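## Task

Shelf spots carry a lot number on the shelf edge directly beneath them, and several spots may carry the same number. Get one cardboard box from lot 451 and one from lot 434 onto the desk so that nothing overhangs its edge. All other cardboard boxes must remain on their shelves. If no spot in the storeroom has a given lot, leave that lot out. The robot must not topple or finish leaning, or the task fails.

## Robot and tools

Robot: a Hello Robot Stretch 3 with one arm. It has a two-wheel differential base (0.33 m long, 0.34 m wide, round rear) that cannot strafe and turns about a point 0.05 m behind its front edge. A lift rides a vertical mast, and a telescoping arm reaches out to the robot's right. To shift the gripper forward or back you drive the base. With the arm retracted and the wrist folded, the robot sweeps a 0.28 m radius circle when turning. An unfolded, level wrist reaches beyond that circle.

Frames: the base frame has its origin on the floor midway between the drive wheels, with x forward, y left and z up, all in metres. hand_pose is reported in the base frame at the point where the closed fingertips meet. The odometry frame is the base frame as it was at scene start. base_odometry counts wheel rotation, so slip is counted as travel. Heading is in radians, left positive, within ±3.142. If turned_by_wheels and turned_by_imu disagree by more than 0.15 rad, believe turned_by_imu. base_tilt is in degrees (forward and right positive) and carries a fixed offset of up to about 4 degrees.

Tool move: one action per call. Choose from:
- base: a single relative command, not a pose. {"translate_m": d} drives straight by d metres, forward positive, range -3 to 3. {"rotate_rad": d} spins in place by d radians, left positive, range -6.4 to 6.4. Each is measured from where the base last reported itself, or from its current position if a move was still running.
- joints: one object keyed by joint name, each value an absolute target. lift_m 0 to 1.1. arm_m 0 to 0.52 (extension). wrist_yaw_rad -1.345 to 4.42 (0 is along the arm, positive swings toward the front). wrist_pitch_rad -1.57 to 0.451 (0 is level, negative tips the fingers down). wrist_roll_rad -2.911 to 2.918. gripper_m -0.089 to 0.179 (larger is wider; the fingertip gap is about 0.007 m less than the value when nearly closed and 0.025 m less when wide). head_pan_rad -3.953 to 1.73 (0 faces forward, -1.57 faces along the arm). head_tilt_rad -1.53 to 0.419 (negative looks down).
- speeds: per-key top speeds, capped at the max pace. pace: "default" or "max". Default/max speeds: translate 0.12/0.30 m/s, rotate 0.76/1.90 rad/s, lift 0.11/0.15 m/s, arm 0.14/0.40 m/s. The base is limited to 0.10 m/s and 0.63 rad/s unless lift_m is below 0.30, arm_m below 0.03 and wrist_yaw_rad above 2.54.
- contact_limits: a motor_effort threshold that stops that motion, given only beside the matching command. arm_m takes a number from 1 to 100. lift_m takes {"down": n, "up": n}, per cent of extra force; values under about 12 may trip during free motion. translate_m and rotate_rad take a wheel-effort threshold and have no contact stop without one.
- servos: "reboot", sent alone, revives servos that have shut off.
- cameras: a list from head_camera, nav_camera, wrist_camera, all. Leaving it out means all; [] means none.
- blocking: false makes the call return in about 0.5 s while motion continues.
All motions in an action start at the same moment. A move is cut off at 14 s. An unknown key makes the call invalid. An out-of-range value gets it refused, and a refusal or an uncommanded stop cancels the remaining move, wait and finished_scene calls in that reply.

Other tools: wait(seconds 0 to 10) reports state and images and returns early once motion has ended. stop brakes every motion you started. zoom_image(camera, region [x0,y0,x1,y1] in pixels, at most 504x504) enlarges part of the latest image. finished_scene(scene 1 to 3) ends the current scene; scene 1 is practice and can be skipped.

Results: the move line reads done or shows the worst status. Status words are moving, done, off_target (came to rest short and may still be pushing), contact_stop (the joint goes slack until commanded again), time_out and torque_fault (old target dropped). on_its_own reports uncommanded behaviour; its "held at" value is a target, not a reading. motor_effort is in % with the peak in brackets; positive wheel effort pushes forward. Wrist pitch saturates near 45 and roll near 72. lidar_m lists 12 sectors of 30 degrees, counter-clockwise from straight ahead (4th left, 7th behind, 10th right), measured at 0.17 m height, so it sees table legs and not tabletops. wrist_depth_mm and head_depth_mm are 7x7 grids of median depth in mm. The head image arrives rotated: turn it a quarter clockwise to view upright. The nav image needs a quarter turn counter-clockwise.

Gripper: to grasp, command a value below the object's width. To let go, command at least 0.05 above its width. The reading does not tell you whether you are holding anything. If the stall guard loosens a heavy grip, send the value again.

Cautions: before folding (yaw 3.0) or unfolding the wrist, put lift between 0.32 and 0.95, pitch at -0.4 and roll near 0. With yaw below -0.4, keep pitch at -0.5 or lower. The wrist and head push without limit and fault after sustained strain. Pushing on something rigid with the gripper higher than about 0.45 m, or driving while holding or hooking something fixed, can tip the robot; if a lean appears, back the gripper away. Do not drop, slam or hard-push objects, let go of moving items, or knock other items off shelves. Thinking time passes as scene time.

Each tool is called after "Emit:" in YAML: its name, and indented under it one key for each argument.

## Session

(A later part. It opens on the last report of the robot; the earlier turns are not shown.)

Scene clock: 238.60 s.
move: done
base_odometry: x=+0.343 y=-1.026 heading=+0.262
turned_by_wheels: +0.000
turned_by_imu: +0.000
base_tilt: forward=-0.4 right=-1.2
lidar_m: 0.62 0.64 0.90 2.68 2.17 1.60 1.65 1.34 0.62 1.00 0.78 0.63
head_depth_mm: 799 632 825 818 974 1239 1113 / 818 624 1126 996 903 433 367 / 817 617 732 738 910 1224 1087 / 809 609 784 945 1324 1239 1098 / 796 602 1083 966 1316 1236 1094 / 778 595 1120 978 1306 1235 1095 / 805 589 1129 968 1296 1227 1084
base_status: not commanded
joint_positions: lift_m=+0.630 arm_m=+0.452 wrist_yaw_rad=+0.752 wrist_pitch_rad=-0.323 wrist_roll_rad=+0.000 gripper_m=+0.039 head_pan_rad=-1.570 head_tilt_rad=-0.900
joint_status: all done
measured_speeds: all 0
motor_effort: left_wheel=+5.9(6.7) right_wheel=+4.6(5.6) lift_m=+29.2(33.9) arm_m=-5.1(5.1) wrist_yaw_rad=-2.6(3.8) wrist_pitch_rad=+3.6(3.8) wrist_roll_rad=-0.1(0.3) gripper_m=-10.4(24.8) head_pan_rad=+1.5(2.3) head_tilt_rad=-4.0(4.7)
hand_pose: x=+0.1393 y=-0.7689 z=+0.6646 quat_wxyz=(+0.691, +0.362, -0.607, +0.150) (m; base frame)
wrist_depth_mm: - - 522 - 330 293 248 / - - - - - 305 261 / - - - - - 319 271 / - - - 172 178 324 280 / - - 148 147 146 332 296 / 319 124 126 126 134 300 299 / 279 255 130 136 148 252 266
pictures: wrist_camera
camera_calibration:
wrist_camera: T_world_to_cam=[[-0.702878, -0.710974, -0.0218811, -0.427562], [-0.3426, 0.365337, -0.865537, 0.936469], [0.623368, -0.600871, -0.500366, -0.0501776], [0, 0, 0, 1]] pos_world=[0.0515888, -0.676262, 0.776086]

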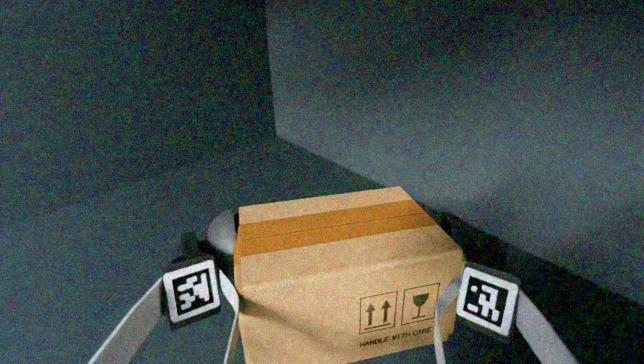

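Emit:
move:
  joints: {"arm_m":0.0,"lift_m":0.66}
  cameras: []

Emit:
move:
  base: {"rotate_rad":-1.305}
  joints: {"lift_m":0.8}
  cameras: []

Emit:
move:
  base: {"translate_m":-1.6}
  pace: "max"
  cameras: []

Emit:
move:
  base: {"rotate_rad":-0.284}
  joints: {"head_tilt_rad":-0.6}

Scene clock: 259.93 s.
move: done
base_odometry: x=+0.343 y=-1.026 heading=+0.262
turned_by_wheels: +0.000
turned_by_imu: +0.000
base_tilt: forward=-0.3 right=-1.1
lidar_m: 0.62 0.65 0.90 2.68 2.18 1.61 1.65 1.33 0.62 1.00 0.78 0.64
head_depth_mm: 800 632 823 830 975 1241 1075 / 817 625 1126 1005 1068 1236 350 / 816 617 1141 1005 1295 1244 375 / 805 611 1132 993 1320 1240 424 / 797 604 1134 985 1314 463 1079 / 778 596 1125 981 896 1185 1090 / 809 588 1130 971 1290 1181 1082
base_status: not commanded
joint_positions: lift_m=+0.660 arm_m=+0.001 wrist_yaw_rad=+0.752 wrist_pitch_rad=-0.323 wrist_roll_rad=+0.000 gripper_m=+0.039 head_pan_rad=-1.570 head_tilt_rad=-0.900
joint_status: all done
measured_speeds: all 0
motor_effort: left_wheel=+6.3(6.7) right_wheel=+4.7(5.6) lift_m=+28.9(34.3) arm_m=-12.8(15.1) wrist_yaw_rad=-2.2(3.9) wrist_pitch_rad=+3.7(4.0) wrist_roll_rad=-0.1(0.3) gripper_m=-10.3(10.9) head_pan_rad=+0.8(1.6) head_tilt_rad=-2.5(4.2)
hand_pose: x=+0.1393 y=-0.3175 z=+0.6945 quat_wxyz=(+0.691, +0.362, -0.607, +0.150) (m; base frame)
wrist_depth_mm: 424 467 - - 795 - - / 440 - - - 860 - - / 447 - - - - - - / 463 - - - - - - / - - 148 147 145 - - / - - 127 126 134 - - / - - 127 136 145 117 313
pictures: none
No camera images: "cameras" was empty.

Scene clock: 263.13 s.
move: done
base_odometry: x=+0.343 y=-1.026 heading=-1.042
turned_by_wheels: -1.305
turned_by_imu: -1.285
base_tilt: forward=-0.4 right=-1.3
lidar_m: 1.00 0.70 0.62 0.62 0.73 1.34 2.58 1.60 1.65 1.34 0.62 0.62
head_depth_mm: 1363 1538 1793 1735 1461 - - / 1406 1600 1857 1718 1456 - 1089 / 1455 1656 1927 1698 1441 288 1089 / 1502 1731 1954 1698 1436 329 1078 / 1484 1685 1689 1663 358 366 1091 / 1168 1356 1307 1566 499 1184 1089 / 906 1386 1184 1482 487 1202 1084
base_status: done
joint_positions: lift_m=+0.800 arm_m=+0.001 wrist_yaw_rad=+0.752 wrist_pitch_rad=-0.323 wrist_roll_rad=+0.000 gripper_m=+0.039 head_pan_rad=-1.570 head_tilt_rad=-0.900
joint_status: all done
measured_speeds: all 0
motor_effort: left_wheel=+7.5(12.6) right_wheel=-10.3(13.1) lift_m=+27.6(35.1) arm_m=-12.4(13.3) wrist_yaw_rad=-2.9(3.4) wrist_pitch_rad=+3.9(4.0) wrist_roll_rad=+0.0(0.3) gripper_m=-10.5(11.3) head_pan_rad=+0.5(1.2) head_tilt_rad=-2.1(3.3)
hand_pose: x=+0.1393 y=-0.3175 z=+0.8345 quat_wxyz=(+0.691, +0.362, -0.607, +0.150) (m; base frame)
wrist_depth_mm: - - - - - - - / - - 638 - - - - / - - 644 - - - - / - - 629 - - - - / - - 147 147 145 - - / - - 126 126 133 - - / - - 127 136 146 976 -
pictures: none
No camera images: "cameras" was empty.

Scene clock: 278.13 s.
move: time_out
base_odometry: x=-0.363 y=+0.184 heading=-1.042
turned_by_wheels: +0.000
turned_by_imu: -0.001
base_tilt: forward=-0.2 right=-1.1
lidar_m: 1.88 1.17 1.03 1.03 1.22 2.40 2.36 0.86 0.63 0.84 1.46 1.87
head_depth_mm: 1026 1125 940 767 693 - - / 1053 1152 930 755 1391 - 1094 / 1097 1182 922 749 1439 288 1084 / 1124 1172 911 765 1408 330 1080 / 1167 1317 905 782 358 366 1098 / 1196 1396 1519 778 499 1185 1090 / 1231 1447 1744 1633 487 1225 1088
base_status: translate_m time_out (by the wheels' count: -1.4016 of -1.6000)
joint_positions: lift_m=+0.800 arm_m=+0.001 wrist_yaw_rad=+0.752 wrist_pitch_rad=-0.323 wrist_roll_rad=+0.000 gripper_m=+0.039 head_pan_rad=-1.570 head_tilt_rad=-0.900
joint_status: not commanded
measured_speeds: all 0
motor_effort: left_wheel=-0.5(9.9) right_wheel=+0.0(15.8) lift_m=+24.9(27.8) arm_m=-10.3(13.4) wrist_yaw_rad=-2.4(4.5) wrist_pitch_rad=+3.9(4.0) wrist_roll_rad=+0.3(0.3) gripper_m=-10.1(11.1) head_pan_rad=-1.0(1.9) head_tilt_rad=+0.2(2.8)
hand_pose: x=+0.1393 y=-0.3175 z=+0.8345 quat_wxyz=(+0.691, +0.362, -0.607, +0.150) (m; base frame)
wrist_depth_mm: - - - - - - - / - - - - - - - / - - - - - - - / - - - - - - - / - - 149 147 145 - - / - 124 126 126 134 124 - / - - 129 135 148 982 264
pictures: none
No camera images: "cameras" was empty.

not run: a stop that you did not command came earlier in this reply.

Emit:
move:
  base: {"rotate_rad":-0.284}
  joints: {"head_tilt_rad":-0.6}

Scene clock: 283.27 s.
move: done
base_odometry: x=-0.363 y=+0.184 heading=-1.326
turned_by_wheels: -0.284
turned_by_imu: -0.279
base_tilt: forward=-0.4 right=-1.2
lidar_m: 1.87 1.43 1.06 1.03 1.08 1.50 2.40 1.24 0.63 0.87 0.84 1.79
head_depth_mm: 1021 1127 1243 1147 847 716 1224 / 1022 1120 1246 1133 841 712 1255 / 1027 1125 1251 1127 837 705 1209 / 1026 1127 1250 1116 829 702 1229 / 1030 1126 1254 1105 821 719 318 / 1029 1127 1257 1098 818 675 445 / 1029 1132 1256 1087 811 672 429
base_status: done
joint_positions: lift_m=+0.800 arm_m=+0.001 wrist_yaw_rad=+0.752 wrist_pitch_rad=-0.323 wrist_roll_rad=+0.000 gripper_m=+0.039 head_pan_rad=-1.570 head_tilt_rad=-0.592
joint_status: all done
measured_speeds: all 0
motor_effort: left_wheel=+8.3(12.2) right_wheel=-9.6(12.7) lift_m=+24.5(25.6) arm_m=-9.7(10.4) wrist_yaw_rad=-1.4(3.6) wrist_pitch_rad=+3.8(4.0) wrist_roll_rad=+0.0(0.3) gripper_m=-10.7(10.9) head_pan_rad=-2.0(2.3) head_tilt_rad=-2.7(4.0)
hand_pose: x=+0.1393 y=-0.3175 z=+0.8345 quat_wxyz=(+0.691, +0.362, -0.607, +0.150) (m; base frame)
wrist_depth_mm: - - - - - - - / - - - - - - - / - - - - - - - / - - - 179 - - - / - - 149 147 145 - - / - 124 127 126 134 - - / - - 129 136 147 127 -
pictures: head_camera (sideways), nav_camera (sideways), wrist_camera
camera_calibration:
head_camera: T_world_to_cam=[[-0.0467916, 0.513271, -0.85695, 1.13071], [0.997502, -0.0214322, -0.0673029, 0.0811244], [-0.052911, -0.857959, -0.510986, 0.620941], [0, 0, 0, 1]] pos_world=[0.00484066, -0.0458809, 1.29172]
nav_camera: T_world_to_cam=[[0.0175713, -0.535919, 0.844087, -1.05538], [-0.999786, -0.0186161, 0.00899292, 0.0446153], [0.0108941, -0.844064, -0.536131, 0.650885], [0, 0, 0, 1]] pos_world=[0.0560593, -0.0153791, 1.23939]
wrist_camera: T_world_to_cam=[[-0.702862, -0.710992, -0.0218242, -0.10297], [-0.342947, 0.365586, -0.865295, 0.918456], [0.623196, -0.600698, -0.500788, 0.306514], [0, 0, 0, 1]] pos_world=[0.0515892, -0.224863, 0.945986]

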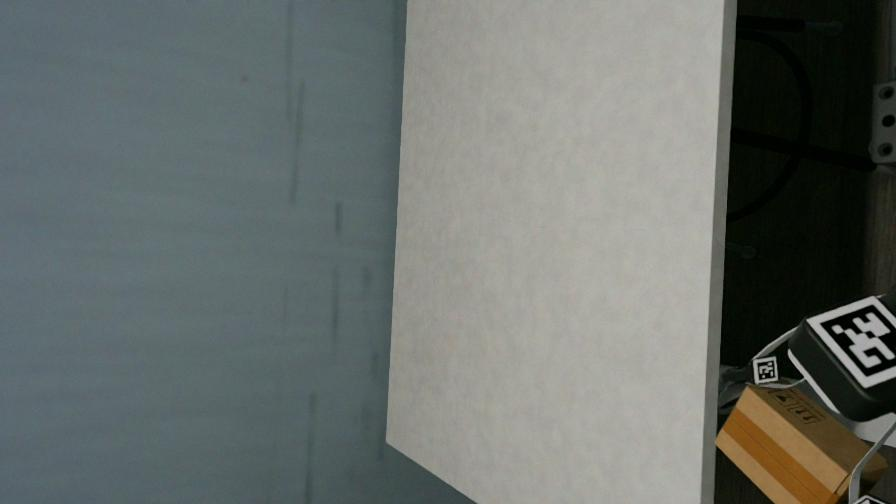

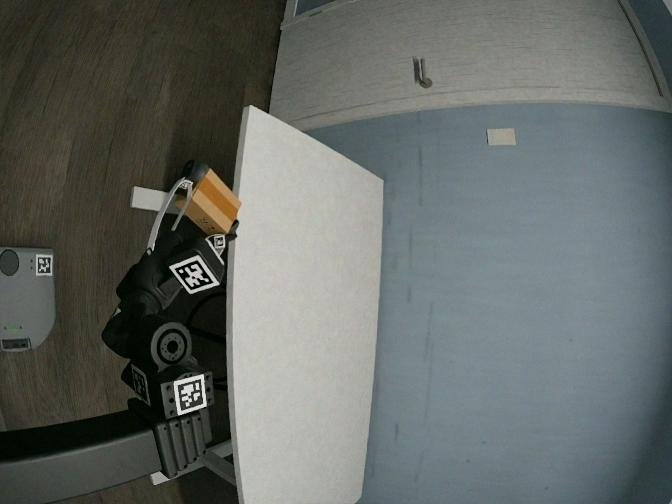

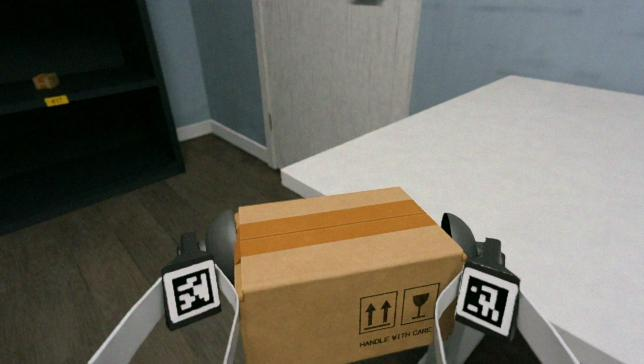

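Emit:
move:
  joints: {"arm_m":0.38,"lift_m":0.8}
  cameras: []

Emit:
move:
  joints: {"lift_m":0.755}
  cameras: ["wrist_camera","head_camera"]

Emit:
move:
  joints: {"lift_m":0.67}
  speeds: {"lift_m":0.03}
  contact_limits: {"lift_m":{"down":14}}
  cameras: ["head_camera","wrist_camera"]

Scene clock: 308.37 s.
move: done
base_odometry: x=-0.363 y=+0.184 heading=-1.326
turned_by_wheels: +0.000
turned_by_imu: +0.000
base_tilt: forward=-0.4 right=-1.2
lidar_m: 1.87 1.43 1.07 1.03 1.07 1.50 2.40 1.25 0.63 0.87 0.84 1.79
head_depth_mm: 1020 1123 1246 1133 842 341 - / 1019 1121 1250 1114 418 340 1183 / 1023 1122 1249 566 799 723 1204 / 1024 1126 1254 999 745 718 1229 / 1025 1129 1259 804 785 715 1231 / 1031 1136 1258 1077 786 710 1191 / 1035 1133 1261 1072 803 705 1212
base_status: not commanded
joint_positions: lift_m=+0.800 arm_m=+0.380 wrist_yaw_rad=+0.752 wrist_pitch_rad=-0.323 wrist_roll_rad=+0.000 gripper_m=+0.039 head_pan_rad=-1.570 head_tilt_rad=-0.600
joint_status: all done
measured_speeds: all 0
motor_effort: left_wheel=+8.2(8.8) right_wheel=-10.0(10.6) lift_m=+26.3(28.3) arm_m=+13.4(15.5) wrist_yaw_rad=-2.3(4.1) wrist_pitch_rad=+3.9(4.0) wrist_roll_rad=-0.2(0.3) gripper_m=-10.5(11.0) head_pan_rad=-2.7(3.0) head_tilt_rad=-3.9(5.9)
hand_pose: x=+0.1393 y=-0.6969 z=+0.8345 quat_wxyz=(+0.691, +0.362, -0.607, +0.150) (m; base frame)
wrist_depth_mm: - - - - - - - / - - - - - - - / - - - - - - - / - - - 172 - - - / - - 149 147 145 - - / - - 127 126 134 - - / - - 127 136 145 117 -
pictures: none
No camera images: "cameras" was empty.

Scene clock: 309.60 s.
move: done
base_odometry: x=-0.363 y=+0.184 heading=-1.326
turned_by_wheels: +0.000
turned_by_imu: +0.000
base_tilt: forward=-0.2 right=-1.2
lidar_m: 1.88 1.43 1.06 1.03 1.08 1.50 2.40 1.24 0.63 0.87 0.84 1.79
head_depth_mm: 1021 1119 1250 1135 842 691 304 / 1020 1122 1253 1120 498 383 325 / 1025 1126 1250 1106 609 721 1209 / 1031 1119 1257 1105 639 720 1225 / 1027 1131 1253 1086 759 715 1226 / 1028 1133 1261 1076 774 713 1188 / 1028 1134 1262 1072 806 705 1216
base_status: not commanded
joint_positions: lift_m=+0.755 arm_m=+0.380 wrist_yaw_rad=+0.752 wrist_pitch_rad=-0.323 wrist_roll_rad=+0.000 gripper_m=+0.039 head_pan_rad=-1.570 head_tilt_rad=-0.600
joint_status: all done
measured_speeds: all 0
motor_effort: left_wheel=+8.0(8.6) right_wheel=-9.8(10.2) lift_m=+23.6(27.0) arm_m=+12.7(13.7) wrist_yaw_rad=-3.3(3.4) wrist_pitch_rad=+3.8(3.9) wrist_roll_rad=+0.0(0.3) gripper_m=-10.4(10.8) head_pan_rad=-2.2(3.2) head_tilt_rad=-4.0(5.2)
hand_pose: x=+0.1393 y=-0.6969 z=+0.7894 quat_wxyz=(+0.691, +0.362, -0.607, +0.150) (m; base frame)
wrist_depth_mm: - - - - - - - / - - - - - - - / - - - - - - - / - - - - - - - / - - 148 147 145 - - / - - 127 126 134 - - / - - 127 136 145 117 -
pictures: head_camera (sideways), wrist_camera
camera_calibration:
head_camera: T_world_to_cam=[[-0.0467907, 0.5202, -0.852762, 1.12526], [0.997502, -0.0208906, -0.0674762, 0.0813463], [-0.0529158, -0.853789, -0.517923, 0.629911], [0, 0, 0, 1]] pos_world=[0.00484065, -0.0458477, 1.29131]
wrist_camera: T_world_to_cam=[[-0.702865, -0.710988, -0.0218248, -0.3737], [-0.343096, 0.365734, -0.865172, 1.01821], [0.62311, -0.600611, -0.500999, 0.0563207], [0, 0, 0, 1]] pos_world=[0.0515894, -0.604263, 0.900986]

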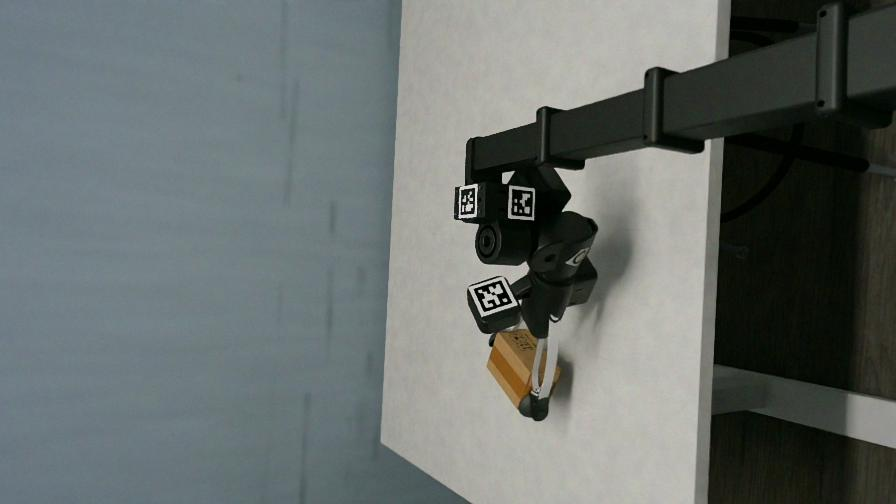

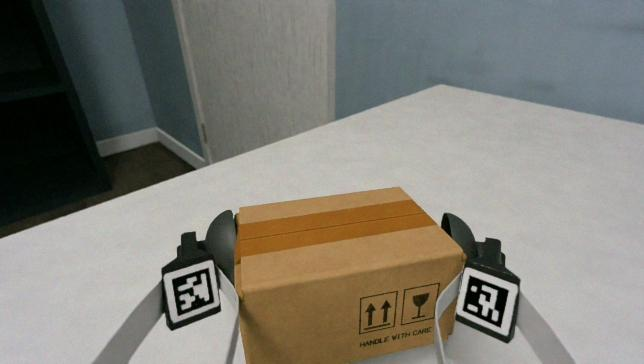

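Scene clock: 312.87 s.
move: done
base_odometry: x=-0.363 y=+0.184 heading=-1.326
turned_by_wheels: +0.000
turned_by_imu: -0.005
base_tilt: forward=-0.3 right=-1.2
lidar_m: 1.87 1.44 1.07 1.03 1.08 1.49 2.40 1.24 0.63 0.87 0.84 1.78
head_depth_mm: 1025 1128 1245 1137 842 711 1243 / 1025 1125 1251 1124 836 664 391 / 1022 1128 1248 1114 631 682 1204 / 1032 1129 1254 1098 657 718 1227 / 1029 1125 1256 1087 733 717 1223 / 1026 1129 1259 1081 785 709 1192 / 1034 1134 1259 1074 805 707 1222
base_status: not commanded
joint_positions: lift_m=+0.670 arm_m=+0.380 wrist_yaw_rad=+0.756 wrist_pitch_rad=-0.186 wrist_roll_rad=-0.009 gripper_m=+0.039 head_pan_rad=-1.570 head_tilt_rad=-0.600
joint_status: all done
measured_speeds: all 0
on_its_own: wrist_pitch_rad is at rest, and its effort (-21.3) is outside its rest range (-8 to +12)
motor_effort: left_wheel=-0.1(8.4) right_wheel=-1.5(10.4) lift_m=+11.3(27.0) arm_m=+9.8(13.0) wrist_yaw_rad=-6.0(6.0) wrist_pitch_rad=-21.3(22.1) wrist_roll_rad=+3.0(3.2) gripper_m=-10.5(10.9) head_pan_rad=-3.0(3.4) head_tilt_rad=-3.4(4.9)
contact_limits: lift_m down 14 (down: maximum 72; up: maximum 65)
hand_pose: x=+0.1482 y=-0.7051 z=+0.7376 quat_wxyz=(+0.682, +0.320, -0.627, +0.200) (m; base frame)
wrist_depth_mm: - - - - - - - / - - - - - - - / - - - - - - - / - - 154 154 154 - - / - - 131 125 132 - - / - - 126 128 137 - - / - - 129 135 - - -
pictures: head_camera (sideways), wrist_camera
camera_calibration:
head_camera: T_world_to_cam=[[-0.0467907, 0.5202, -0.852762, 1.12526], [0.997502, -0.0208906, -0.0674762, 0.0813463], [-0.0529158, -0.853789, -0.517923, 0.629911], [0, 0, 0, 1]] pos_world=[0.00484065, -0.0458477, 1.29131]
wrist_camera: T_world_to_cam=[[-0.697411, -0.716633, -0.00735175, -0.389923], [-0.266577, 0.268922, -0.925537, 0.944291], [0.665247, -0.64352, -0.378587, -0.106872], [0, 0, 0, 1]] pos_world=[0.0508857, -0.602146, 0.830649]

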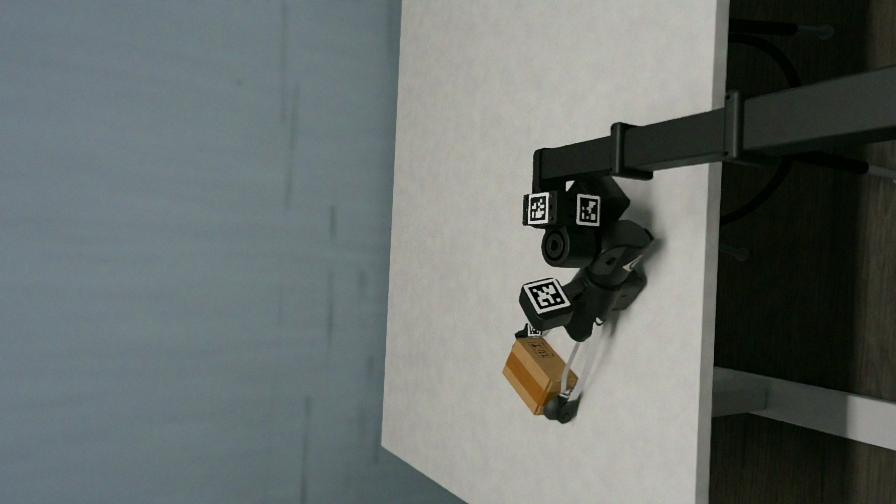

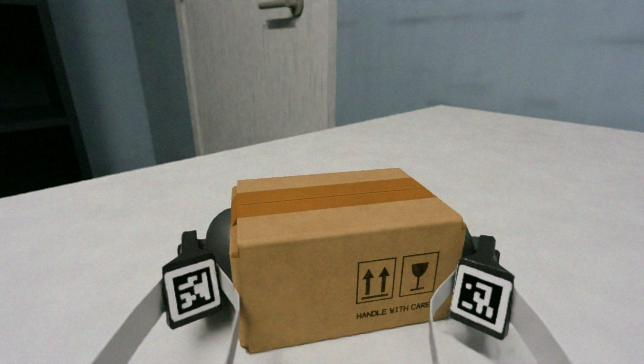

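Emit:
move:
  joints: {"lift_m":0.7}
  cameras: ["wrist_camera"]

Emit:
move:
  joints: {"gripper_m":0.14}
  cameras: []

Emit:
move:
  joints: {"lift_m":0.82}
  cameras: ["wrist_camera"]

Scene clock: 327.77 s.
move: done
base_odometry: x=-0.363 y=+0.184 heading=-1.326
turned_by_wheels: +0.000
turned_by_imu: +0.000
base_tilt: forward=-0.2 right=-1.1
lidar_m: 1.87 1.44 1.07 1.03 1.08 1.49 2.40 1.24 0.63 0.87 0.84 1.78
head_depth_mm: 1018 1125 1244 1138 839 710 1243 / 1029 1123 1248 1120 834 449 372 / 1024 1124 1247 1112 593 701 1205 / 1027 1125 1253 1102 629 719 1230 / 1024 1134 1251 1085 739 713 1219 / 1024 1131 1255 1080 786 711 1186 / 1030 1133 1255 1069 805 706 1209
base_status: not commanded
joint_positions: lift_m=+0.700 arm_m=+0.380 wrist_yaw_rad=+0.754 wrist_pitch_rad=-0.293 wrist_roll_rad=-0.008 gripper_m=+0.039 head_pan_rad=-1.570 head_tilt_rad=-0.600
joint_status: all done
measured_speeds: all 0
motor_effort: left_wheel=-0.1(0.4) right_wheel=-0.4(2.4) lift_m=+30.4(30.4) arm_m=+5.7(7.6) wrist_yaw_rad=-3.2(6.4) wrist_pitch_rad=-1.6(21.4) wrist_roll_rad=+2.8(3.7) gripper_m=-10.4(11.0) head_pan_rad=-2.6(3.8) head_tilt_rad=-3.4(4.0)
hand_pose: x=+0.1417 y=-0.6988 z=+0.7416 quat_wxyz=(+0.691, +0.353, -0.609, +0.163) (m; base frame)
wrist_depth_mm: - - - - - - - / - - - - - - - / - - - - - - - / - - 147 150 159 - - / - - 132 123 131 - - / - - 127 128 138 - - / - - 131 138 - - -
pictures: wrist_camera
camera_calibration:
wrist_camera: T_world_to_cam=[[-0.699434, -0.714583, -0.0127278, -0.384117], [-0.331593, 0.340236, -0.879935, 0.969865], [0.633117, -0.611236, -0.474924, 0.00152945], [0, 0, 0, 1]] pos_world=[0.0519676, -0.603532, 0.849255]

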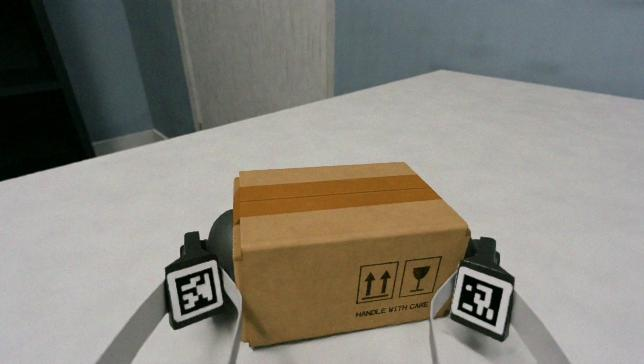

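Scene clock: 329.30 s.
move: done
base_odometry: x=-0.363 y=+0.184 heading=-1.326
turned_by_wheels: +0.000
turned_by_imu: +0.000
base_tilt: forward=-0.2 right=-1.1
lidar_m: 1.87 1.44 1.07 1.03 1.07 1.49 2.40 1.24 0.63 0.87 0.84 1.78
head_depth_mm: 1025 1122 1243 1130 841 710 1249 / 1021 1124 1250 1122 834 450 371 / 1025 1125 1250 1110 594 702 1204 / 1023 1127 1248 1101 628 721 1228 / 1031 1130 1253 1093 734 716 1230 / 1031 1127 1250 1078 785 709 1186 / 1030 1132 1258 1068 805 703 1211
base_status: not commanded
joint_positions: lift_m=+0.700 arm_m=+0.380 wrist_yaw_rad=+0.747 wrist_pitch_rad=-0.301 wrist_roll_rad=-0.003 gripper_m=+0.140 head_pan_rad=-1.570 head_tilt_rad=-0.600
joint_status: all done
measured_speeds: all 0
motor_effort: left_wheel=+0.1(0.7) right_wheel=-1.6(2.2) lift_m=+27.9(30.3) arm_m=+4.6(6.3) wrist_yaw_rad=+3.3(4.6) wrist_pitch_rad=-0.2(1.7) wrist_roll_rad=+0.9(2.9) gripper_m=+1.5(83.5) head_pan_rad=-3.1(3.5) head_tilt_rad=-2.8(3.7)
hand_pose: x=+0.1399 y=-0.6994 z=+0.7397 quat_wxyz=(+0.691, +0.354, -0.611, +0.157) (m; base frame)
wrist_depth_mm: - - - - - - - / - - - - - - - / - - - - - - - / - - 150 157 157 - - / - 147 130 124 130 143 - / - 124 127 131 141 119 - / - 120 136 141 - - 112
pictures: none
No camera images: "cameras" was empty.

Scene clock: 331.23 s.
move: done
base_odometry: x=-0.363 y=+0.184 heading=-1.326
turned_by_wheels: +0.000
turned_by_imu: +0.000
base_tilt: forward=-0.3 right=-1.3
lidar_m: 1.87 1.44 1.07 1.03 1.08 1.49 2.40 1.24 0.63 0.87 0.84 1.79
head_depth_mm: 1023 1127 1243 1126 843 309 - / 1025 1123 1251 1074 383 664 1192 / 1029 1125 1244 556 824 721 1208 / 1026 1130 1247 607 767 720 1228 / 1028 1130 1250 989 811 714 1214 / 1027 1133 1259 1077 795 709 1189 / 1031 1137 1259 1067 808 706 1210
base_status: not commanded
joint_positions: lift_m=+0.820 arm_m=+0.380 wrist_yaw_rad=+0.747 wrist_pitch_rad=-0.314 wrist_roll_rad=-0.003 gripper_m=+0.140 head_pan_rad=-1.570 head_tilt_rad=-0.600
joint_status: all done
measured_speeds: all 0
motor_effort: left_wheel=+0.5(0.6) right_wheel=-2.2(2.2) lift_m=+30.6(35.4) arm_m=+3.5(5.3) wrist_yaw_rad=+2.1(3.4) wrist_pitch_rad=+2.0(2.1) wrist_roll_rad=+1.1(1.3) gripper_m=+0.4(1.6) head_pan_rad=-2.7(3.7) head_tilt_rad=-2.7(4.0)
hand_pose: x=+0.1391 y=-0.6985 z=+0.8567 quat_wxyz=(+0.692, +0.357, -0.609, +0.152) (m; base frame)
wrist_depth_mm: - - - - - - - / - - - - - - - / - - - - - - - / - - - - - - - / - - - - - 142 - / - 124 - - - 120 - / - 120 - 219 220 - 112
pictures: wrist_camera
camera_calibration:
wrist_camera: T_world_to_cam=[[-0.705764, -0.708203, -0.0186098, -0.373879], [-0.337574, 0.359274, -0.870038, 1.07587], [0.622849, -0.607759, -0.492634, 0.0771094], [0, 0, 0, 1]] pos_world=[0.051288, -0.604451, 0.967076]

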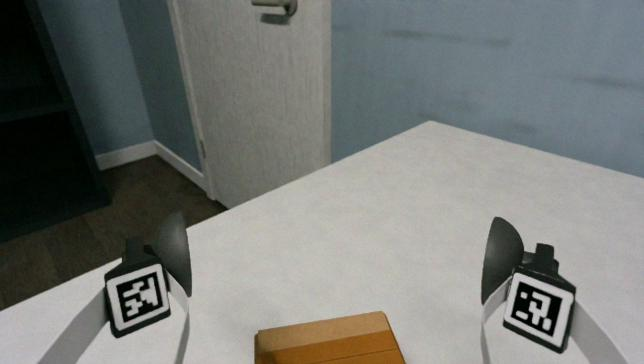

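Emit:
move:
  joints: {"arm_m":0.0,"wrist_pitch_rad":-0.4,"gripper_m":0.05,"wrist_roll_rad":0}
  pace: "max"
  cameras: []

Emit:
move:
  joints: {"wrist_yaw_rad":3.0}
  pace: "max"
  cameras: ["head_camera"]

Emit:
move:
  joints: {"lift_m":0.27,"head_tilt_rad":-0.3}
  pace: "max"
  cameras: []

Emit:
move:
  base: {"translate_m":-1.78}
  pace: "max"
  cameras: []

Emit:
move:
  base: {"rotate_rad":1.595}
  joints: {"head_pan_rad":0}
  pace: "max"
  cameras: ["nav_camera"]

Scene clock: 356.13 s.
move: done
base_odometry: x=-0.363 y=+0.184 heading=-1.326
turned_by_wheels: +0.000
turned_by_imu: +0.000
base_tilt: forward=-0.3 right=-1.2
lidar_m: 1.88 1.44 1.07 1.03 1.08 1.49 2.40 1.24 0.63 0.87 0.84 1.78
head_depth_mm: 1020 1125 1248 1132 841 711 1276 / 1027 1120 1253 1119 832 704 1263 / 1025 1128 1248 1108 828 723 1233 / 1029 1129 1263 1103 820 717 1232 / 1025 1129 1259 1089 815 715 310 / 1027 1129 1252 1086 799 689 303 / 1029 1128 1262 1072 807 706 1136
base_status: not commanded
joint_positions: lift_m=+0.820 arm_m=+0.001 wrist_yaw_rad=+0.747 wrist_pitch_rad=-0.414 wrist_roll_rad=-0.003 gripper_m=+0.050 head_pan_rad=-1.570 head_tilt_rad=-0.600
joint_status: all done
measured_speeds: all 0
motor_effort: left_wheel=+0.4(0.5) right_wheel=-1.5(2.6) lift_m=+25.0(31.1) arm_m=-12.9(15.5) wrist_yaw_rad=+2.1(3.2) wrist_pitch_rad=+2.0(3.6) wrist_roll_rad=+0.9(2.3) gripper_m=+0.8(80.1) head_pan_rad=-3.4(3.5) head_tilt_rad=-2.0(2.7)
hand_pose: x=+0.1314 y=-0.3106 z=+0.8336 quat_wxyz=(+0.699, +0.388, -0.590, +0.118) (m; base frame)
wrist_depth_mm: - - - - - - - / - - - - - - - / - - - - - 418 417 / - - - - - - - / - - - - 147 - - / - - 126 - 124 - - / - 966 990 - 963 978 -
pictures: none
No camera images: "cameras" was empty.

Scene clock: 357.67 s.
move: done
base_odometry: x=-0.363 y=+0.184 heading=-1.326
turned_by_wheels: +0.000
turned_by_imu: +0.000
base_tilt: forward=-0.3 right=-1.3
lidar_m: 1.87 1.44 1.07 1.03 1.07 1.50 2.40 1.24 0.63 0.87 0.84 1.78
head_depth_mm: 1026 1126 1247 1132 843 712 1271 / 1025 1132 1244 1118 837 707 1276 / 1027 1125 1249 1113 831 723 1235 / 1029 1130 1251 1104 824 719 1256 / 1027 1133 1259 1087 813 715 1250 / 1030 1129 1253 1076 797 709 1184 / 1033 1134 1256 1075 804 705 1213
base_status: not commanded
joint_positions: lift_m=+0.820 arm_m=+0.001 wrist_yaw_rad=+2.997 wrist_pitch_rad=-0.414 wrist_roll_rad=-0.003 gripper_m=+0.050 head_pan_rad=-1.570 head_tilt_rad=-0.600
joint_status: all done
measured_speeds: all 0
motor_effort: left_wheel=+0.0(0.5) right_wheel=-2.0(2.5) lift_m=+28.5(28.5) arm_m=-12.3(13.3) wrist_yaw_rad=+1.6(6.7) wrist_pitch_rad=+2.1(2.2) wrist_roll_rad=+1.0(1.2) gripper_m=+0.3(0.6) head_pan_rad=-2.3(3.5) head_tilt_rad=-1.5(2.8)
hand_pose: x=+0.0112 y=+0.0770 z=+0.8336 quat_wxyz=(+0.195, +0.699, +0.095, +0.681) (m; base frame)
wrist_depth_mm: - 137 - - - - - / - 147 - - - - - / - 161 - - - - - / - 183 - - - - - / - - 198 - - - - / - - 127 - 125 - - / - 935 277 - 981 - 995
pictures: head_camera (sideways)
camera_calibration:
head_camera: T_world_to_cam=[[-0.0466871, 0.520207, -0.852763, 1.12526], [0.997496, -0.0211163, -0.0674925, 0.0813572], [-0.0531173, -0.853779, -0.517918, 0.629906], [0, 0, 0, 1]] pos_world=[0.00484039, -0.0458479, 1.29131]

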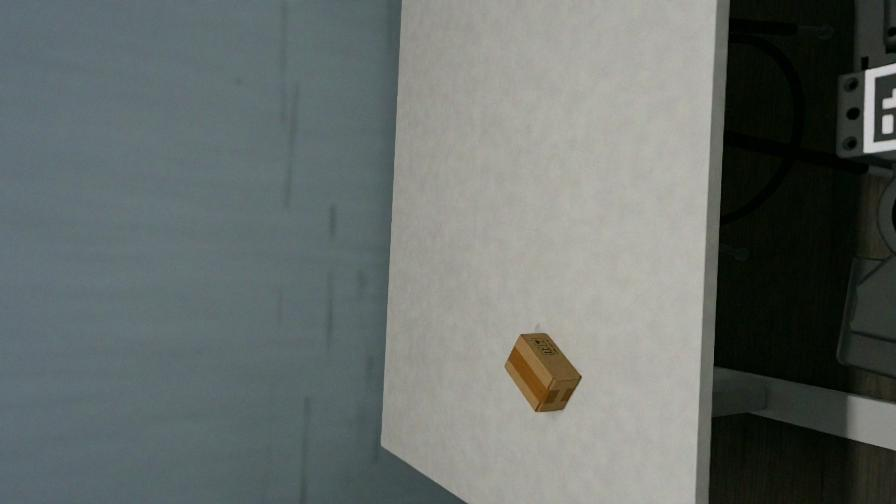

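Scene clock: 362.13 s.
move: done
base_odometry: x=-0.363 y=+0.184 heading=-1.326
turned_by_wheels: +0.000
turned_by_imu: +0.000
base_tilt: forward=-0.3 right=-1.1
lidar_m: 1.87 1.44 1.07 1.03 1.07 1.49 2.40 1.24 0.63 0.87 0.84 1.79
head_depth_mm: 1080 1128 1186 1240 1275 934 709 / 1076 1130 1183 1243 1278 920 704 / 1076 1125 1177 1241 1279 918 700 / 1079 1125 1188 1243 1284 910 696 / 1077 1122 1178 1244 1280 905 694 / 1076 1126 1185 1240 1282 901 693 / 1074 1122 1178 1247 1285 899 690
base_status: not commanded
joint_positions: lift_m=+0.270 arm_m=+0.001 wrist_yaw_rad=+2.997 wrist_pitch_rad=-0.415 wrist_roll_rad=-0.003 gripper_m=+0.050 head_pan_rad=-1.570 head_tilt_rad=-0.299
joint_status: all done
measured_speeds: all 0
motor_effort: left_wheel=+0.5(0.8) right_wheel=-1.6(2.5) lift_m=+25.5(27.7) arm_m=-10.9(13.1) wrist_yaw_rad=+1.3(3.4) wrist_pitch_rad=+2.3(2.3) wrist_roll_rad=+0.9(1.3) gripper_m=+0.4(0.9) head_pan_rad=-2.3(3.7) head_tilt_rad=-2.7(6.7)
hand_pose: x=+0.0112 y=+0.0769 z=+0.2834 quat_wxyz=(+0.195, +0.699, +0.096, +0.681) (m; base frame)
wrist_depth_mm: - 137 - - - - - / - 148 - - - - - / 915 162 834 871 878 879 868 / 710 186 644 699 686 691 683 / 589 563 198 577 577 560 567 / 502 495 127 296 125 484 487 / 263 256 254 258 418 422 421
pictures: none
No camera images: "cameras" was empty.

Scene clock: 369.47 s.
move: done
base_odometry: x=-0.794 y=+1.911 heading=-1.326
turned_by_wheels: +0.000
turned_by_imu: -0.002
base_tilt: forward=-0.3 right=-1.3
lidar_m: 3.62 1.48 1.13 2.33 0.89 0.66 0.64 0.66 0.92 1.22 1.09 1.11
head_depth_mm: 1050 1103 1153 1219 1275 1357 1426 / 1054 1105 1151 1213 1271 1349 1422 / 1050 1103 1158 1213 1278 1357 1420 / 1056 1097 1152 1208 1276 1353 1426 / 1055 1103 1151 1207 1280 1350 1426 / 1053 1106 1156 1209 1276 1343 1416 / 1048 1101 1153 1214 1282 1354 1414
base_status: done
joint_positions: lift_m=+0.270 arm_m=+0.001 wrist_yaw_rad=+2.997 wrist_pitch_rad=-0.415 wrist_roll_rad=-0.003 gripper_m=+0.050 head_pan_rad=-1.570 head_tilt_rad=-0.300
joint_status: not commanded
measured_speeds: all 0
motor_effort: left_wheel=-0.7(14.5) right_wheel=-10.3(14.6) lift_m=+27.7(30.9) arm_m=-9.9(11.7) wrist_yaw_rad=+1.2(3.7) wrist_pitch_rad=+2.3(2.4) wrist_roll_rad=+0.8(1.2) gripper_m=+0.3(1.1) head_pan_rad=-2.4(3.3) head_tilt_rad=-3.3(4.2)
hand_pose: x=+0.0111 y=+0.0770 z=+0.2834 quat_wxyz=(+0.195, +0.699, +0.096, +0.681) (m; base frame)
wrist_depth_mm: - 137 - - - - - / - 148 - - - - - / 850 161 833 873 868 851 858 / 709 186 636 694 681 691 681 / 592 562 199 566 566 570 562 / 497 502 127 298 125 484 479 / 264 256 253 258 414 422 419
pictures: none
No camera images: "cameras" was empty.

Scene clock: 371.60 s.
move: done
base_odometry: x=-0.794 y=+1.911 heading=+0.269
turned_by_wheels: +1.595
turned_by_imu: +1.564
base_tilt: forward=-0.3 right=-1.2
lidar_m: 2.29 0.89 0.65 0.63 0.66 0.92 1.22 1.09 1.12 3.63 1.47 1.13
head_depth_mm: 1185 1157 1127 1105 1112 1165 1215 / 2169 2303 2385 2479 2463 1556 1460 / 2181 2281 2398 2496 2596 2014 1548 / 2184 2293 2383 2507 2601 1999 1544 / 2197 2283 2398 2509 2621 1988 1525 / 2186 2240 2360 2480 2550 1976 1516 / 1700 1751 1755 1783 1840 1812 1515
base_status: done
joint_positions: lift_m=+0.270 arm_m=+0.001 wrist_yaw_rad=+2.997 wrist_pitch_rad=-0.415 wrist_roll_rad=-0.003 gripper_m=+0.050 head_pan_rad=+0.007 head_tilt_rad=-0.300
joint_status: all done
measured_speeds: all 0
motor_effort: left_wheel=-5.9(14.9) right_wheel=+6.9(15.0) lift_m=+29.4(31.2) arm_m=-12.6(13.5) wrist_yaw_rad=+1.6(2.9) wrist_pitch_rad=+2.2(2.4) wrist_roll_rad=+0.8(1.2) gripper_m=+0.6(0.8) head_pan_rad=-3.4(6.1) head_tilt_rad=-1.9(3.4)
hand_pose: x=+0.0111 y=+0.0770 z=+0.2834 quat_wxyz=(+0.195, +0.699, +0.096, +0.681) (m; base frame)
wrist_depth_mm: 585 137 612 621 626 627 - / 629 147 157 - - - - / - 161 170 - - 781 - / 683 186 223 707 686 689 688 / 583 561 198 572 571 575 563 / 499 499 127 296 125 484 488 / 263 256 253 259 413 423 422
pictures: nav_camera (sideways)
camera_calibration:
nav_camera: T_world_to_cam=[[0.27056, 0.0189761, 0.962516, -1.21136], [0.0214884, -0.999676, 0.0136684, 0.0322127], [0.962463, 0.0169848, -0.27088, 0.299885], [0, 0, 0, 1]] pos_world=[0.0384242, 0.0500956, 1.24675]

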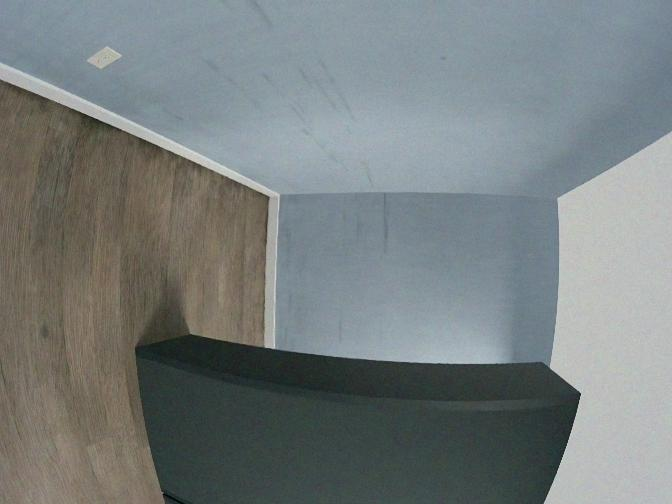

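Emit:
move:
  base: {"translate_m":1.8}
  joints: {"head_pan_rad":-2.2}
  pace: "max"
  cameras: ["nav_camera","head_camera"]

Scene clock: 386.73 s.
move: done
base_odometry: x=+0.941 y=+2.389 heading=+0.268
turned_by_wheels: +0.000
turned_by_imu: +0.001
base_tilt: forward=-0.2 right=-1.2
lidar_m: 0.74 0.77 0.62 0.60 0.62 0.87 2.56 0.59 0.50 1.32 1.03 0.76
head_depth_mm: 542 578 620 667 723 791 868 / 495 525 560 599 642 696 754 / 456 482 510 542 578 619 668 / 422 443 468 495 525 558 598 / 1226 507 1345 945 627 616 854 / 1197 719 1291 1262 803 1182 938 / 1120 1127 1218 1230 1321 1227 1388
base_status: done
joint_positions: lift_m=+0.270 arm_m=+0.001 wrist_yaw_rad=+2.997 wrist_pitch_rad=-0.415 wrist_roll_rad=-0.003 gripper_m=+0.050 head_pan_rad=-2.200 head_tilt_rad=-0.300
joint_status: all done
measured_speeds: all 0
motor_effort: left_wheel=-0.7(13.7) right_wheel=+9.7(13.2) lift_m=+24.2(27.2) arm_m=-1.4(9.5) wrist_yaw_rad=+1.5(3.1) wrist_pitch_rad=+2.2(2.4) wrist_roll_rad=+0.8(1.3) gripper_m=+0.1(1.0) head_pan_rad=+2.8(6.4) head_tilt_rad=+1.3(1.8)
hand_pose: x=+0.0110 y=+0.0770 z=+0.2834 quat_wxyz=(+0.195, +0.699, +0.096, +0.681) (m; base frame)
wrist_depth_mm: 559 137 575 595 597 612 628 / 608 148 612 629 624 - - / - 161 170 - - - - / 683 183 219 692 686 683 681 / 590 560 198 575 568 568 557 / 502 492 127 296 125 485 481 / 263 255 254 258 414 421 422
pictures: head_camera (sideways), nav_camera (sideways)
camera_calibration:
head_camera: T_world_to_cam=[[0.106897, 0.225564, -0.968346, 1.27519], [0.78259, -0.619831, -0.0579906, 0.0703637], [-0.613292, -0.751619, -0.242782, 0.275314], [0, 0, 0, 1]] pos_world=[-0.0225315, -0.0370906, 1.30574]
nav_camera: T_world_to_cam=[[-0.14545, -0.228909, 0.96252, -1.20883], [-0.816959, 0.576534, 0.0136585, 0.0373822], [-0.558052, -0.784353, -0.270866, 0.309132], [0, 0, 0, 1]] pos_world=[0.0272265, -0.0557954, 1.24675]

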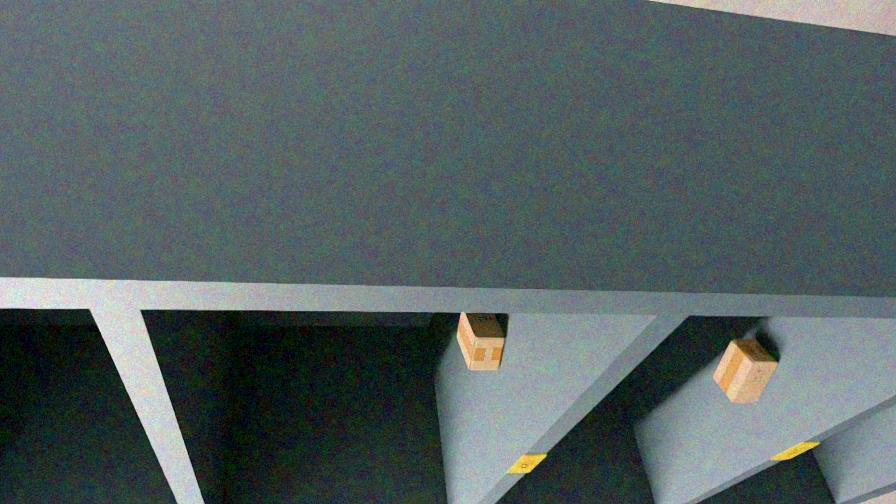

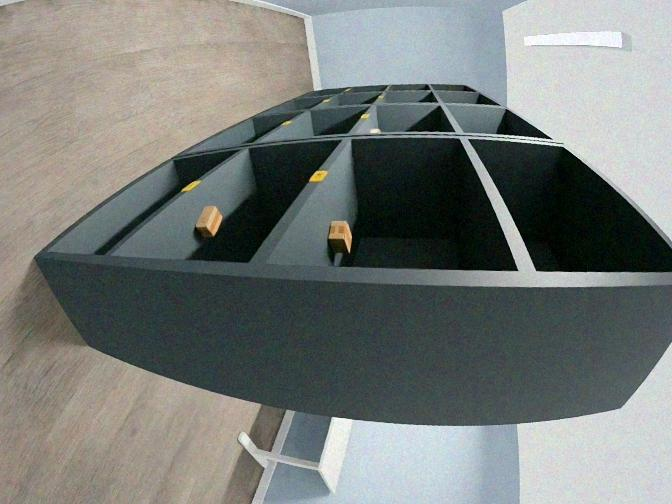

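Emit:
move:
  base: {"rotate_rad":-1.595}
  joints: {"head_pan_rad":-1.2,"head_tilt_rad":-0.35}
  pace: "max"
  cameras: ["head_camera","nav_camera"]

Emit:
zoom_image:
  camera: "nav_camera"
  region: [220, 80, 420, 230]

Emit:
move:
  base: {"translate_m":1.0}
  joints: {"head_pan_rad":-1.5}
  pace: "max"
  cameras: ["head_camera","nav_camera"]

Scene clock: 397.73 s.
move: done
base_odometry: x=+0.941 y=+2.389 heading=-1.326
turned_by_wheels: -1.595
turned_by_imu: -1.565
base_tilt: forward=-0.3 right=-1.2
lidar_m: 1.32 1.03 0.76 0.74 0.77 0.62 0.60 0.62 0.87 2.49 0.59 0.50
head_depth_mm: 2492 2605 2693 2888 2713 1910 1479 / 2581 2724 2850 2990 2676 1906 1479 / 2659 2808 2931 3073 2654 1899 1466 / 2790 2973 3057 3247 2602 1896 1470 / 2870 3006 3194 3197 2458 1787 1409 / 616 645 674 709 749 791 843 / 528 548 571 595 622 654 688
base_status: done
joint_positions: lift_m=+0.270 arm_m=+0.001 wrist_yaw_rad=+2.997 wrist_pitch_rad=-0.415 wrist_roll_rad=-0.003 gripper_m=+0.050 head_pan_rad=-1.195 head_tilt_rad=-0.350
joint_status: all done
measured_speeds: all 0
motor_effort: left_wheel=+5.8(14.9) right_wheel=-6.2(15.3) lift_m=+25.3(25.5) arm_m=-6.0(6.0) wrist_yaw_rad=+1.0(3.1) wrist_pitch_rad=+2.2(2.3) wrist_roll_rad=+0.9(1.3) gripper_m=+0.4(0.9) head_pan_rad=-3.2(4.6) head_tilt_rad=-3.0(6.0)
hand_pose: x=+0.0110 y=+0.0769 z=+0.2834 quat_wxyz=(+0.195, +0.699, +0.096, +0.681) (m; base frame)
wrist_depth_mm: - 137 - - - - - / - 147 - - - - - / 800 162 193 840 817 833 822 / 714 186 638 698 687 677 684 / 587 561 198 569 564 575 556 / 500 496 127 297 125 486 484 / 263 254 254 260 412 423 419
pictures: head_camera (sideways), nav_camera (sideways)
camera_calibration:
head_camera: T_world_to_cam=[[-0.150505, 0.255382, -0.955054, 1.25936], [0.941748, 0.33094, -0.0599143, 0.0719021], [0.300765, -0.908438, -0.290313, 0.331634], [0, 0, 0, 1]] pos_world=[0.0220829, -0.0441453, 1.30335]
nav_camera: T_world_to_cam=[[0.132521, -0.289456, 0.947973, -1.19155], [-0.924501, -0.38096, 0.0129166, 0.0389604], [0.357401, -0.878114, -0.318088, 0.365018], [0, 0, 0, 1]] pos_world=[0.0634671, -0.00953307, 1.24517]

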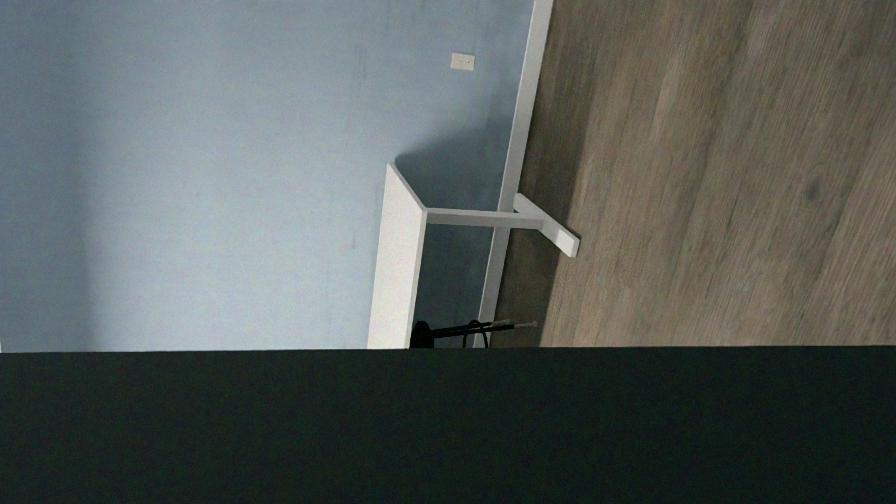

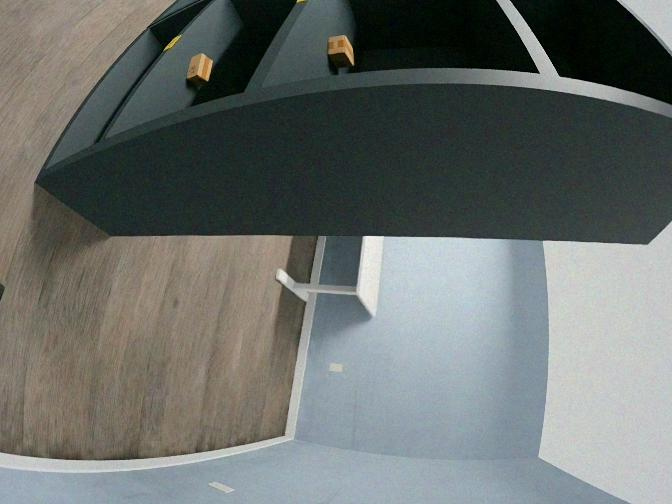

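Scaled by 2.520 from the camera's 672x504 image, which has a finer 792x594 frame.

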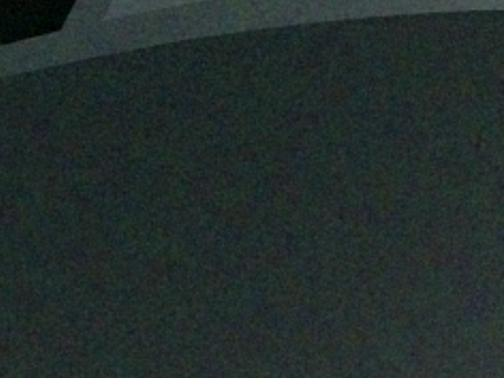

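Scene clock: 402.43 s.
move: done
base_odometry: x=+1.183 y=+1.419 heading=-1.326
turned_by_wheels: +0.000
turned_by_imu: +0.001
base_tilt: forward=-0.3 right=-1.2
lidar_m: 1.26 1.01 0.75 0.72 0.75 1.04 1.59 0.61 0.76 0.74 0.42 0.41
head_depth_mm: 382 631 668 707 664 450 364 / 355 635 671 712 655 467 363 / 358 641 678 719 651 464 360 / 363 645 684 727 644 461 358 / 369 651 690 735 636 456 357 / 375 657 695 740 634 454 355 / 382 649 687 713 628 452 354
base_status: done
joint_positions: lift_m=+0.270 arm_m=+0.001 wrist_yaw_rad=+2.998 wrist_pitch_rad=-0.415 wrist_roll_rad=-0.003 gripper_m=+0.050 head_pan_rad=-1.500 head_tilt_rad=-0.350
joint_status: all done
measured_speeds: all 0
motor_effort: left_wheel=+6.1(15.6) right_wheel=+0.0(12.1) lift_m=+26.1(26.7) arm_m=-12.3(13.2) wrist_yaw_rad=+2.0(3.2) wrist_pitch_rad=+2.2(2.3) wrist_roll_rad=+0.8(1.2) gripper_m=+0.6(0.9) head_pan_rad=+3.4(5.3) head_tilt_rad=-3.1(4.4)
hand_pose: x=+0.0110 y=+0.0770 z=+0.2834 quat_wxyz=(+0.195, +0.699, +0.096, +0.681) (m; base frame)
wrist_depth_mm: - 137 - - - - - / - 147 - - - - - / - 161 171 805 829 813 807 / 708 186 636 694 684 686 685 / 583 561 198 576 574 569 559 / 502 494 127 296 125 487 485 / 264 255 254 259 414 419 419
pictures: head_camera (sideways), nav_camera (sideways)
camera_calibration:
head_camera: T_world_to_cam=[[-0.0668323, 0.288884, -0.955028, 1.25885], [0.997667, 0.0327388, -0.059913, 0.0715763], [0.0139586, -0.956804, -0.290398, 0.333408], [0, 0, 0, 1]] pos_world=[0.00806863, -0.0469989, 1.30335]
nav_camera: T_world_to_cam=[[0.0394569, -0.315989, 0.947942, -1.19096], [-0.996241, -0.0856582, 0.0129137, 0.0394022], [0.0771184, -0.944888, -0.318181, 0.366827], [0, 0, 0, 1]] pos_world=[0.0579564, -0.0263443, 1.24517]

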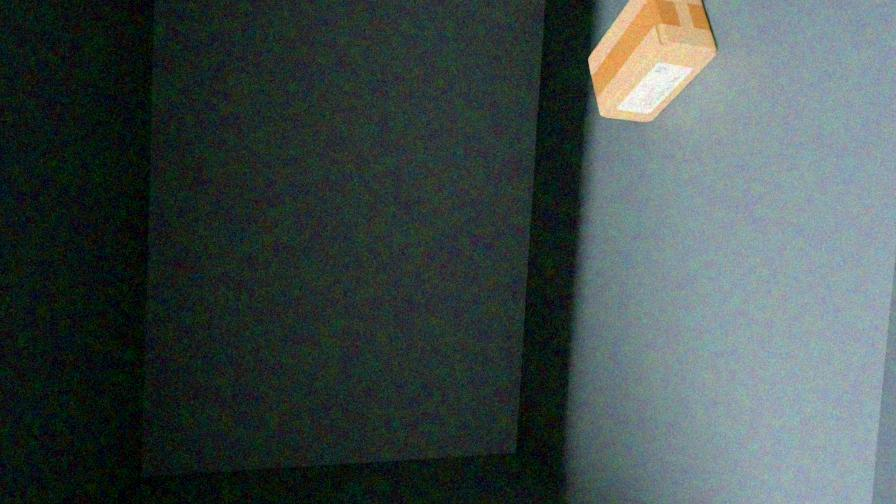

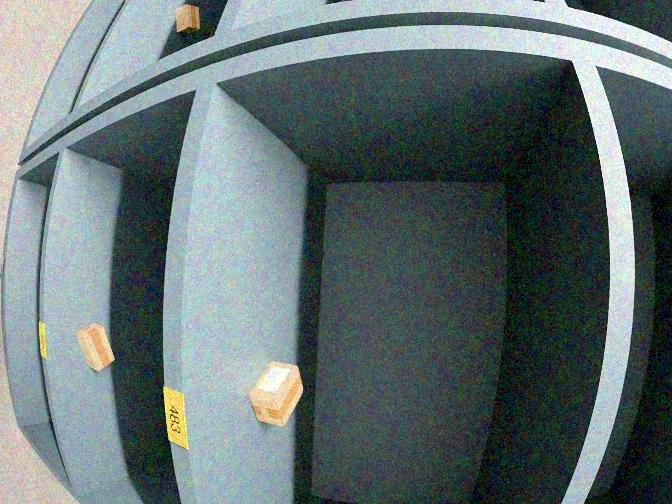

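Emit:
zoom_image:
  camera: "nav_camera"
  region: [10, 290, 210, 460]

Emit:
move:
  joints: {"head_pan_rad":-0.7,"head_tilt_rad":-0.4}
  pace: "max"
  cameras: ["nav_camera","head_camera"]

Emit:
zoom_image:
  camera: "nav_camera"
  region: [120, 40, 360, 220]

Scaled by 2.520 from the camera's 672x504 image, which has a finer 792x594 frame.

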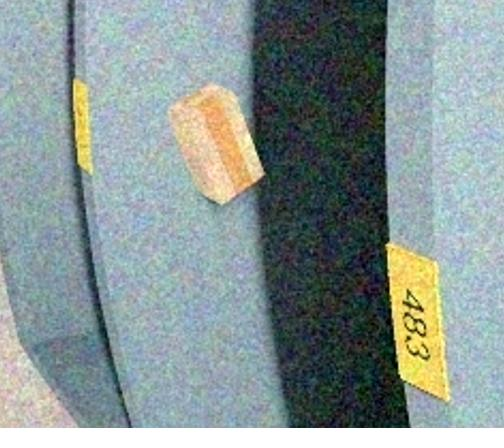

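Scene clock: 411.97 s.
move: done
base_odometry: x=+1.183 y=+1.419 heading=-1.326
turned_by_wheels: +0.000
turned_by_imu: +0.000
base_tilt: forward=-0.5 right=-1.2
lidar_m: 1.27 1.01 0.74 0.72 0.75 1.04 1.59 0.61 0.76 0.74 0.42 0.41
head_depth_mm: 370 409 451 504 544 438 357 / 337 367 401 443 493 435 602 / 325 346 369 397 434 449 537 / 368 392 415 446 472 509 545 / 475 1187 1304 902 611 1044 827 / 551 1189 1278 867 1271 1034 916 / 769 1112 1183 960 1311 1161 1339
base_status: not commanded
joint_positions: lift_m=+0.270 arm_m=+0.001 wrist_yaw_rad=+2.998 wrist_pitch_rad=-0.415 wrist_roll_rad=-0.003 gripper_m=+0.050 head_pan_rad=-0.675 head_tilt_rad=-0.402
joint_status: all done
measured_speeds: all 0
motor_effort: left_wheel=+6.0(6.6) right_wheel=+0.1(0.7) lift_m=+27.1(27.4) arm_m=-10.5(11.3) wrist_yaw_rad=+1.1(2.3) wrist_pitch_rad=+2.2(2.3) wrist_roll_rad=+0.9(1.2) gripper_m=+0.4(0.8) head_pan_rad=-0.9(6.4) head_tilt_rad=-3.6(5.2)
hand_pose: x=+0.0110 y=+0.0770 z=+0.2834 quat_wxyz=(+0.195, +0.699, +0.096, +0.681) (m; base frame)
wrist_depth_mm: - 137 - - - - - / - 147 - - - - - / - 161 170 812 822 815 813 / 707 185 643 698 682 683 677 / 583 562 199 575 567 568 563 / 501 501 127 297 125 484 477 / 265 254 253 259 413 418 420
pictures: head_camera (sideways), nav_camera (sideways)
camera_calibration:
head_camera: T_world_to_cam=[[-0.295874, 0.177415, -0.938607, 1.2388], [0.650182, 0.757259, -0.0618181, 0.0761441], [0.699801, -0.628556, -0.339405, 0.393063], [0, 0, 0, 1]] pos_world=[0.041954, -0.0303797, 1.30086]
nav_camera: T_world_to_cam=[[0.296825, -0.215589, 0.930278, -1.16949], [-0.612266, -0.790559, 0.0121473, 0.038064], [0.73282, -0.573183, -0.366655, 0.425984], [0, 0, 0, 1]] pos_world=[0.0582707, 0.0221289, 1.24368]

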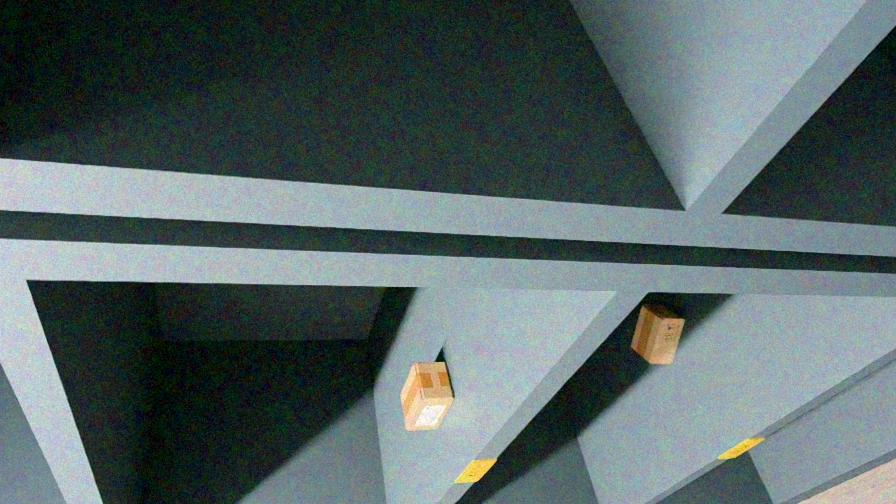

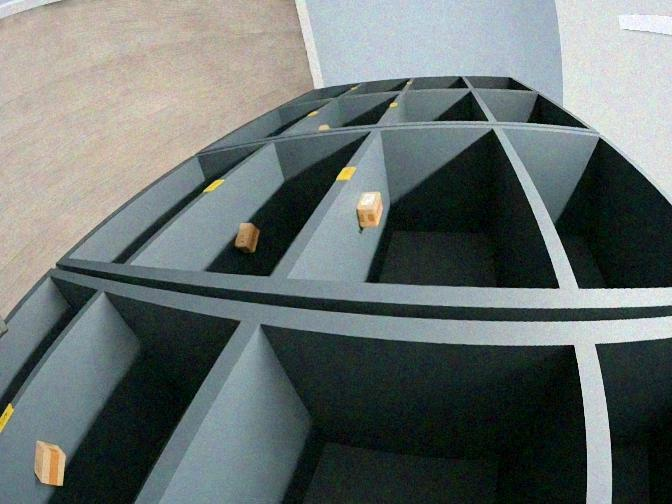

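Scaled by 2.100 from the camera's 672x504 image, which has a finer 792x594 frame.

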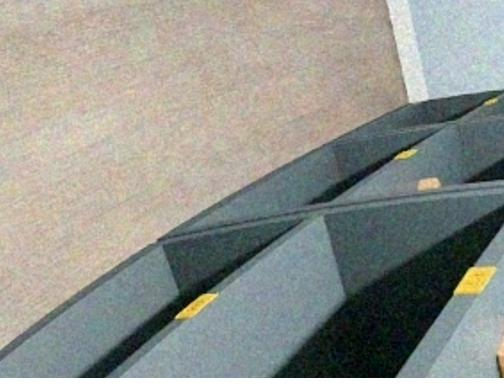

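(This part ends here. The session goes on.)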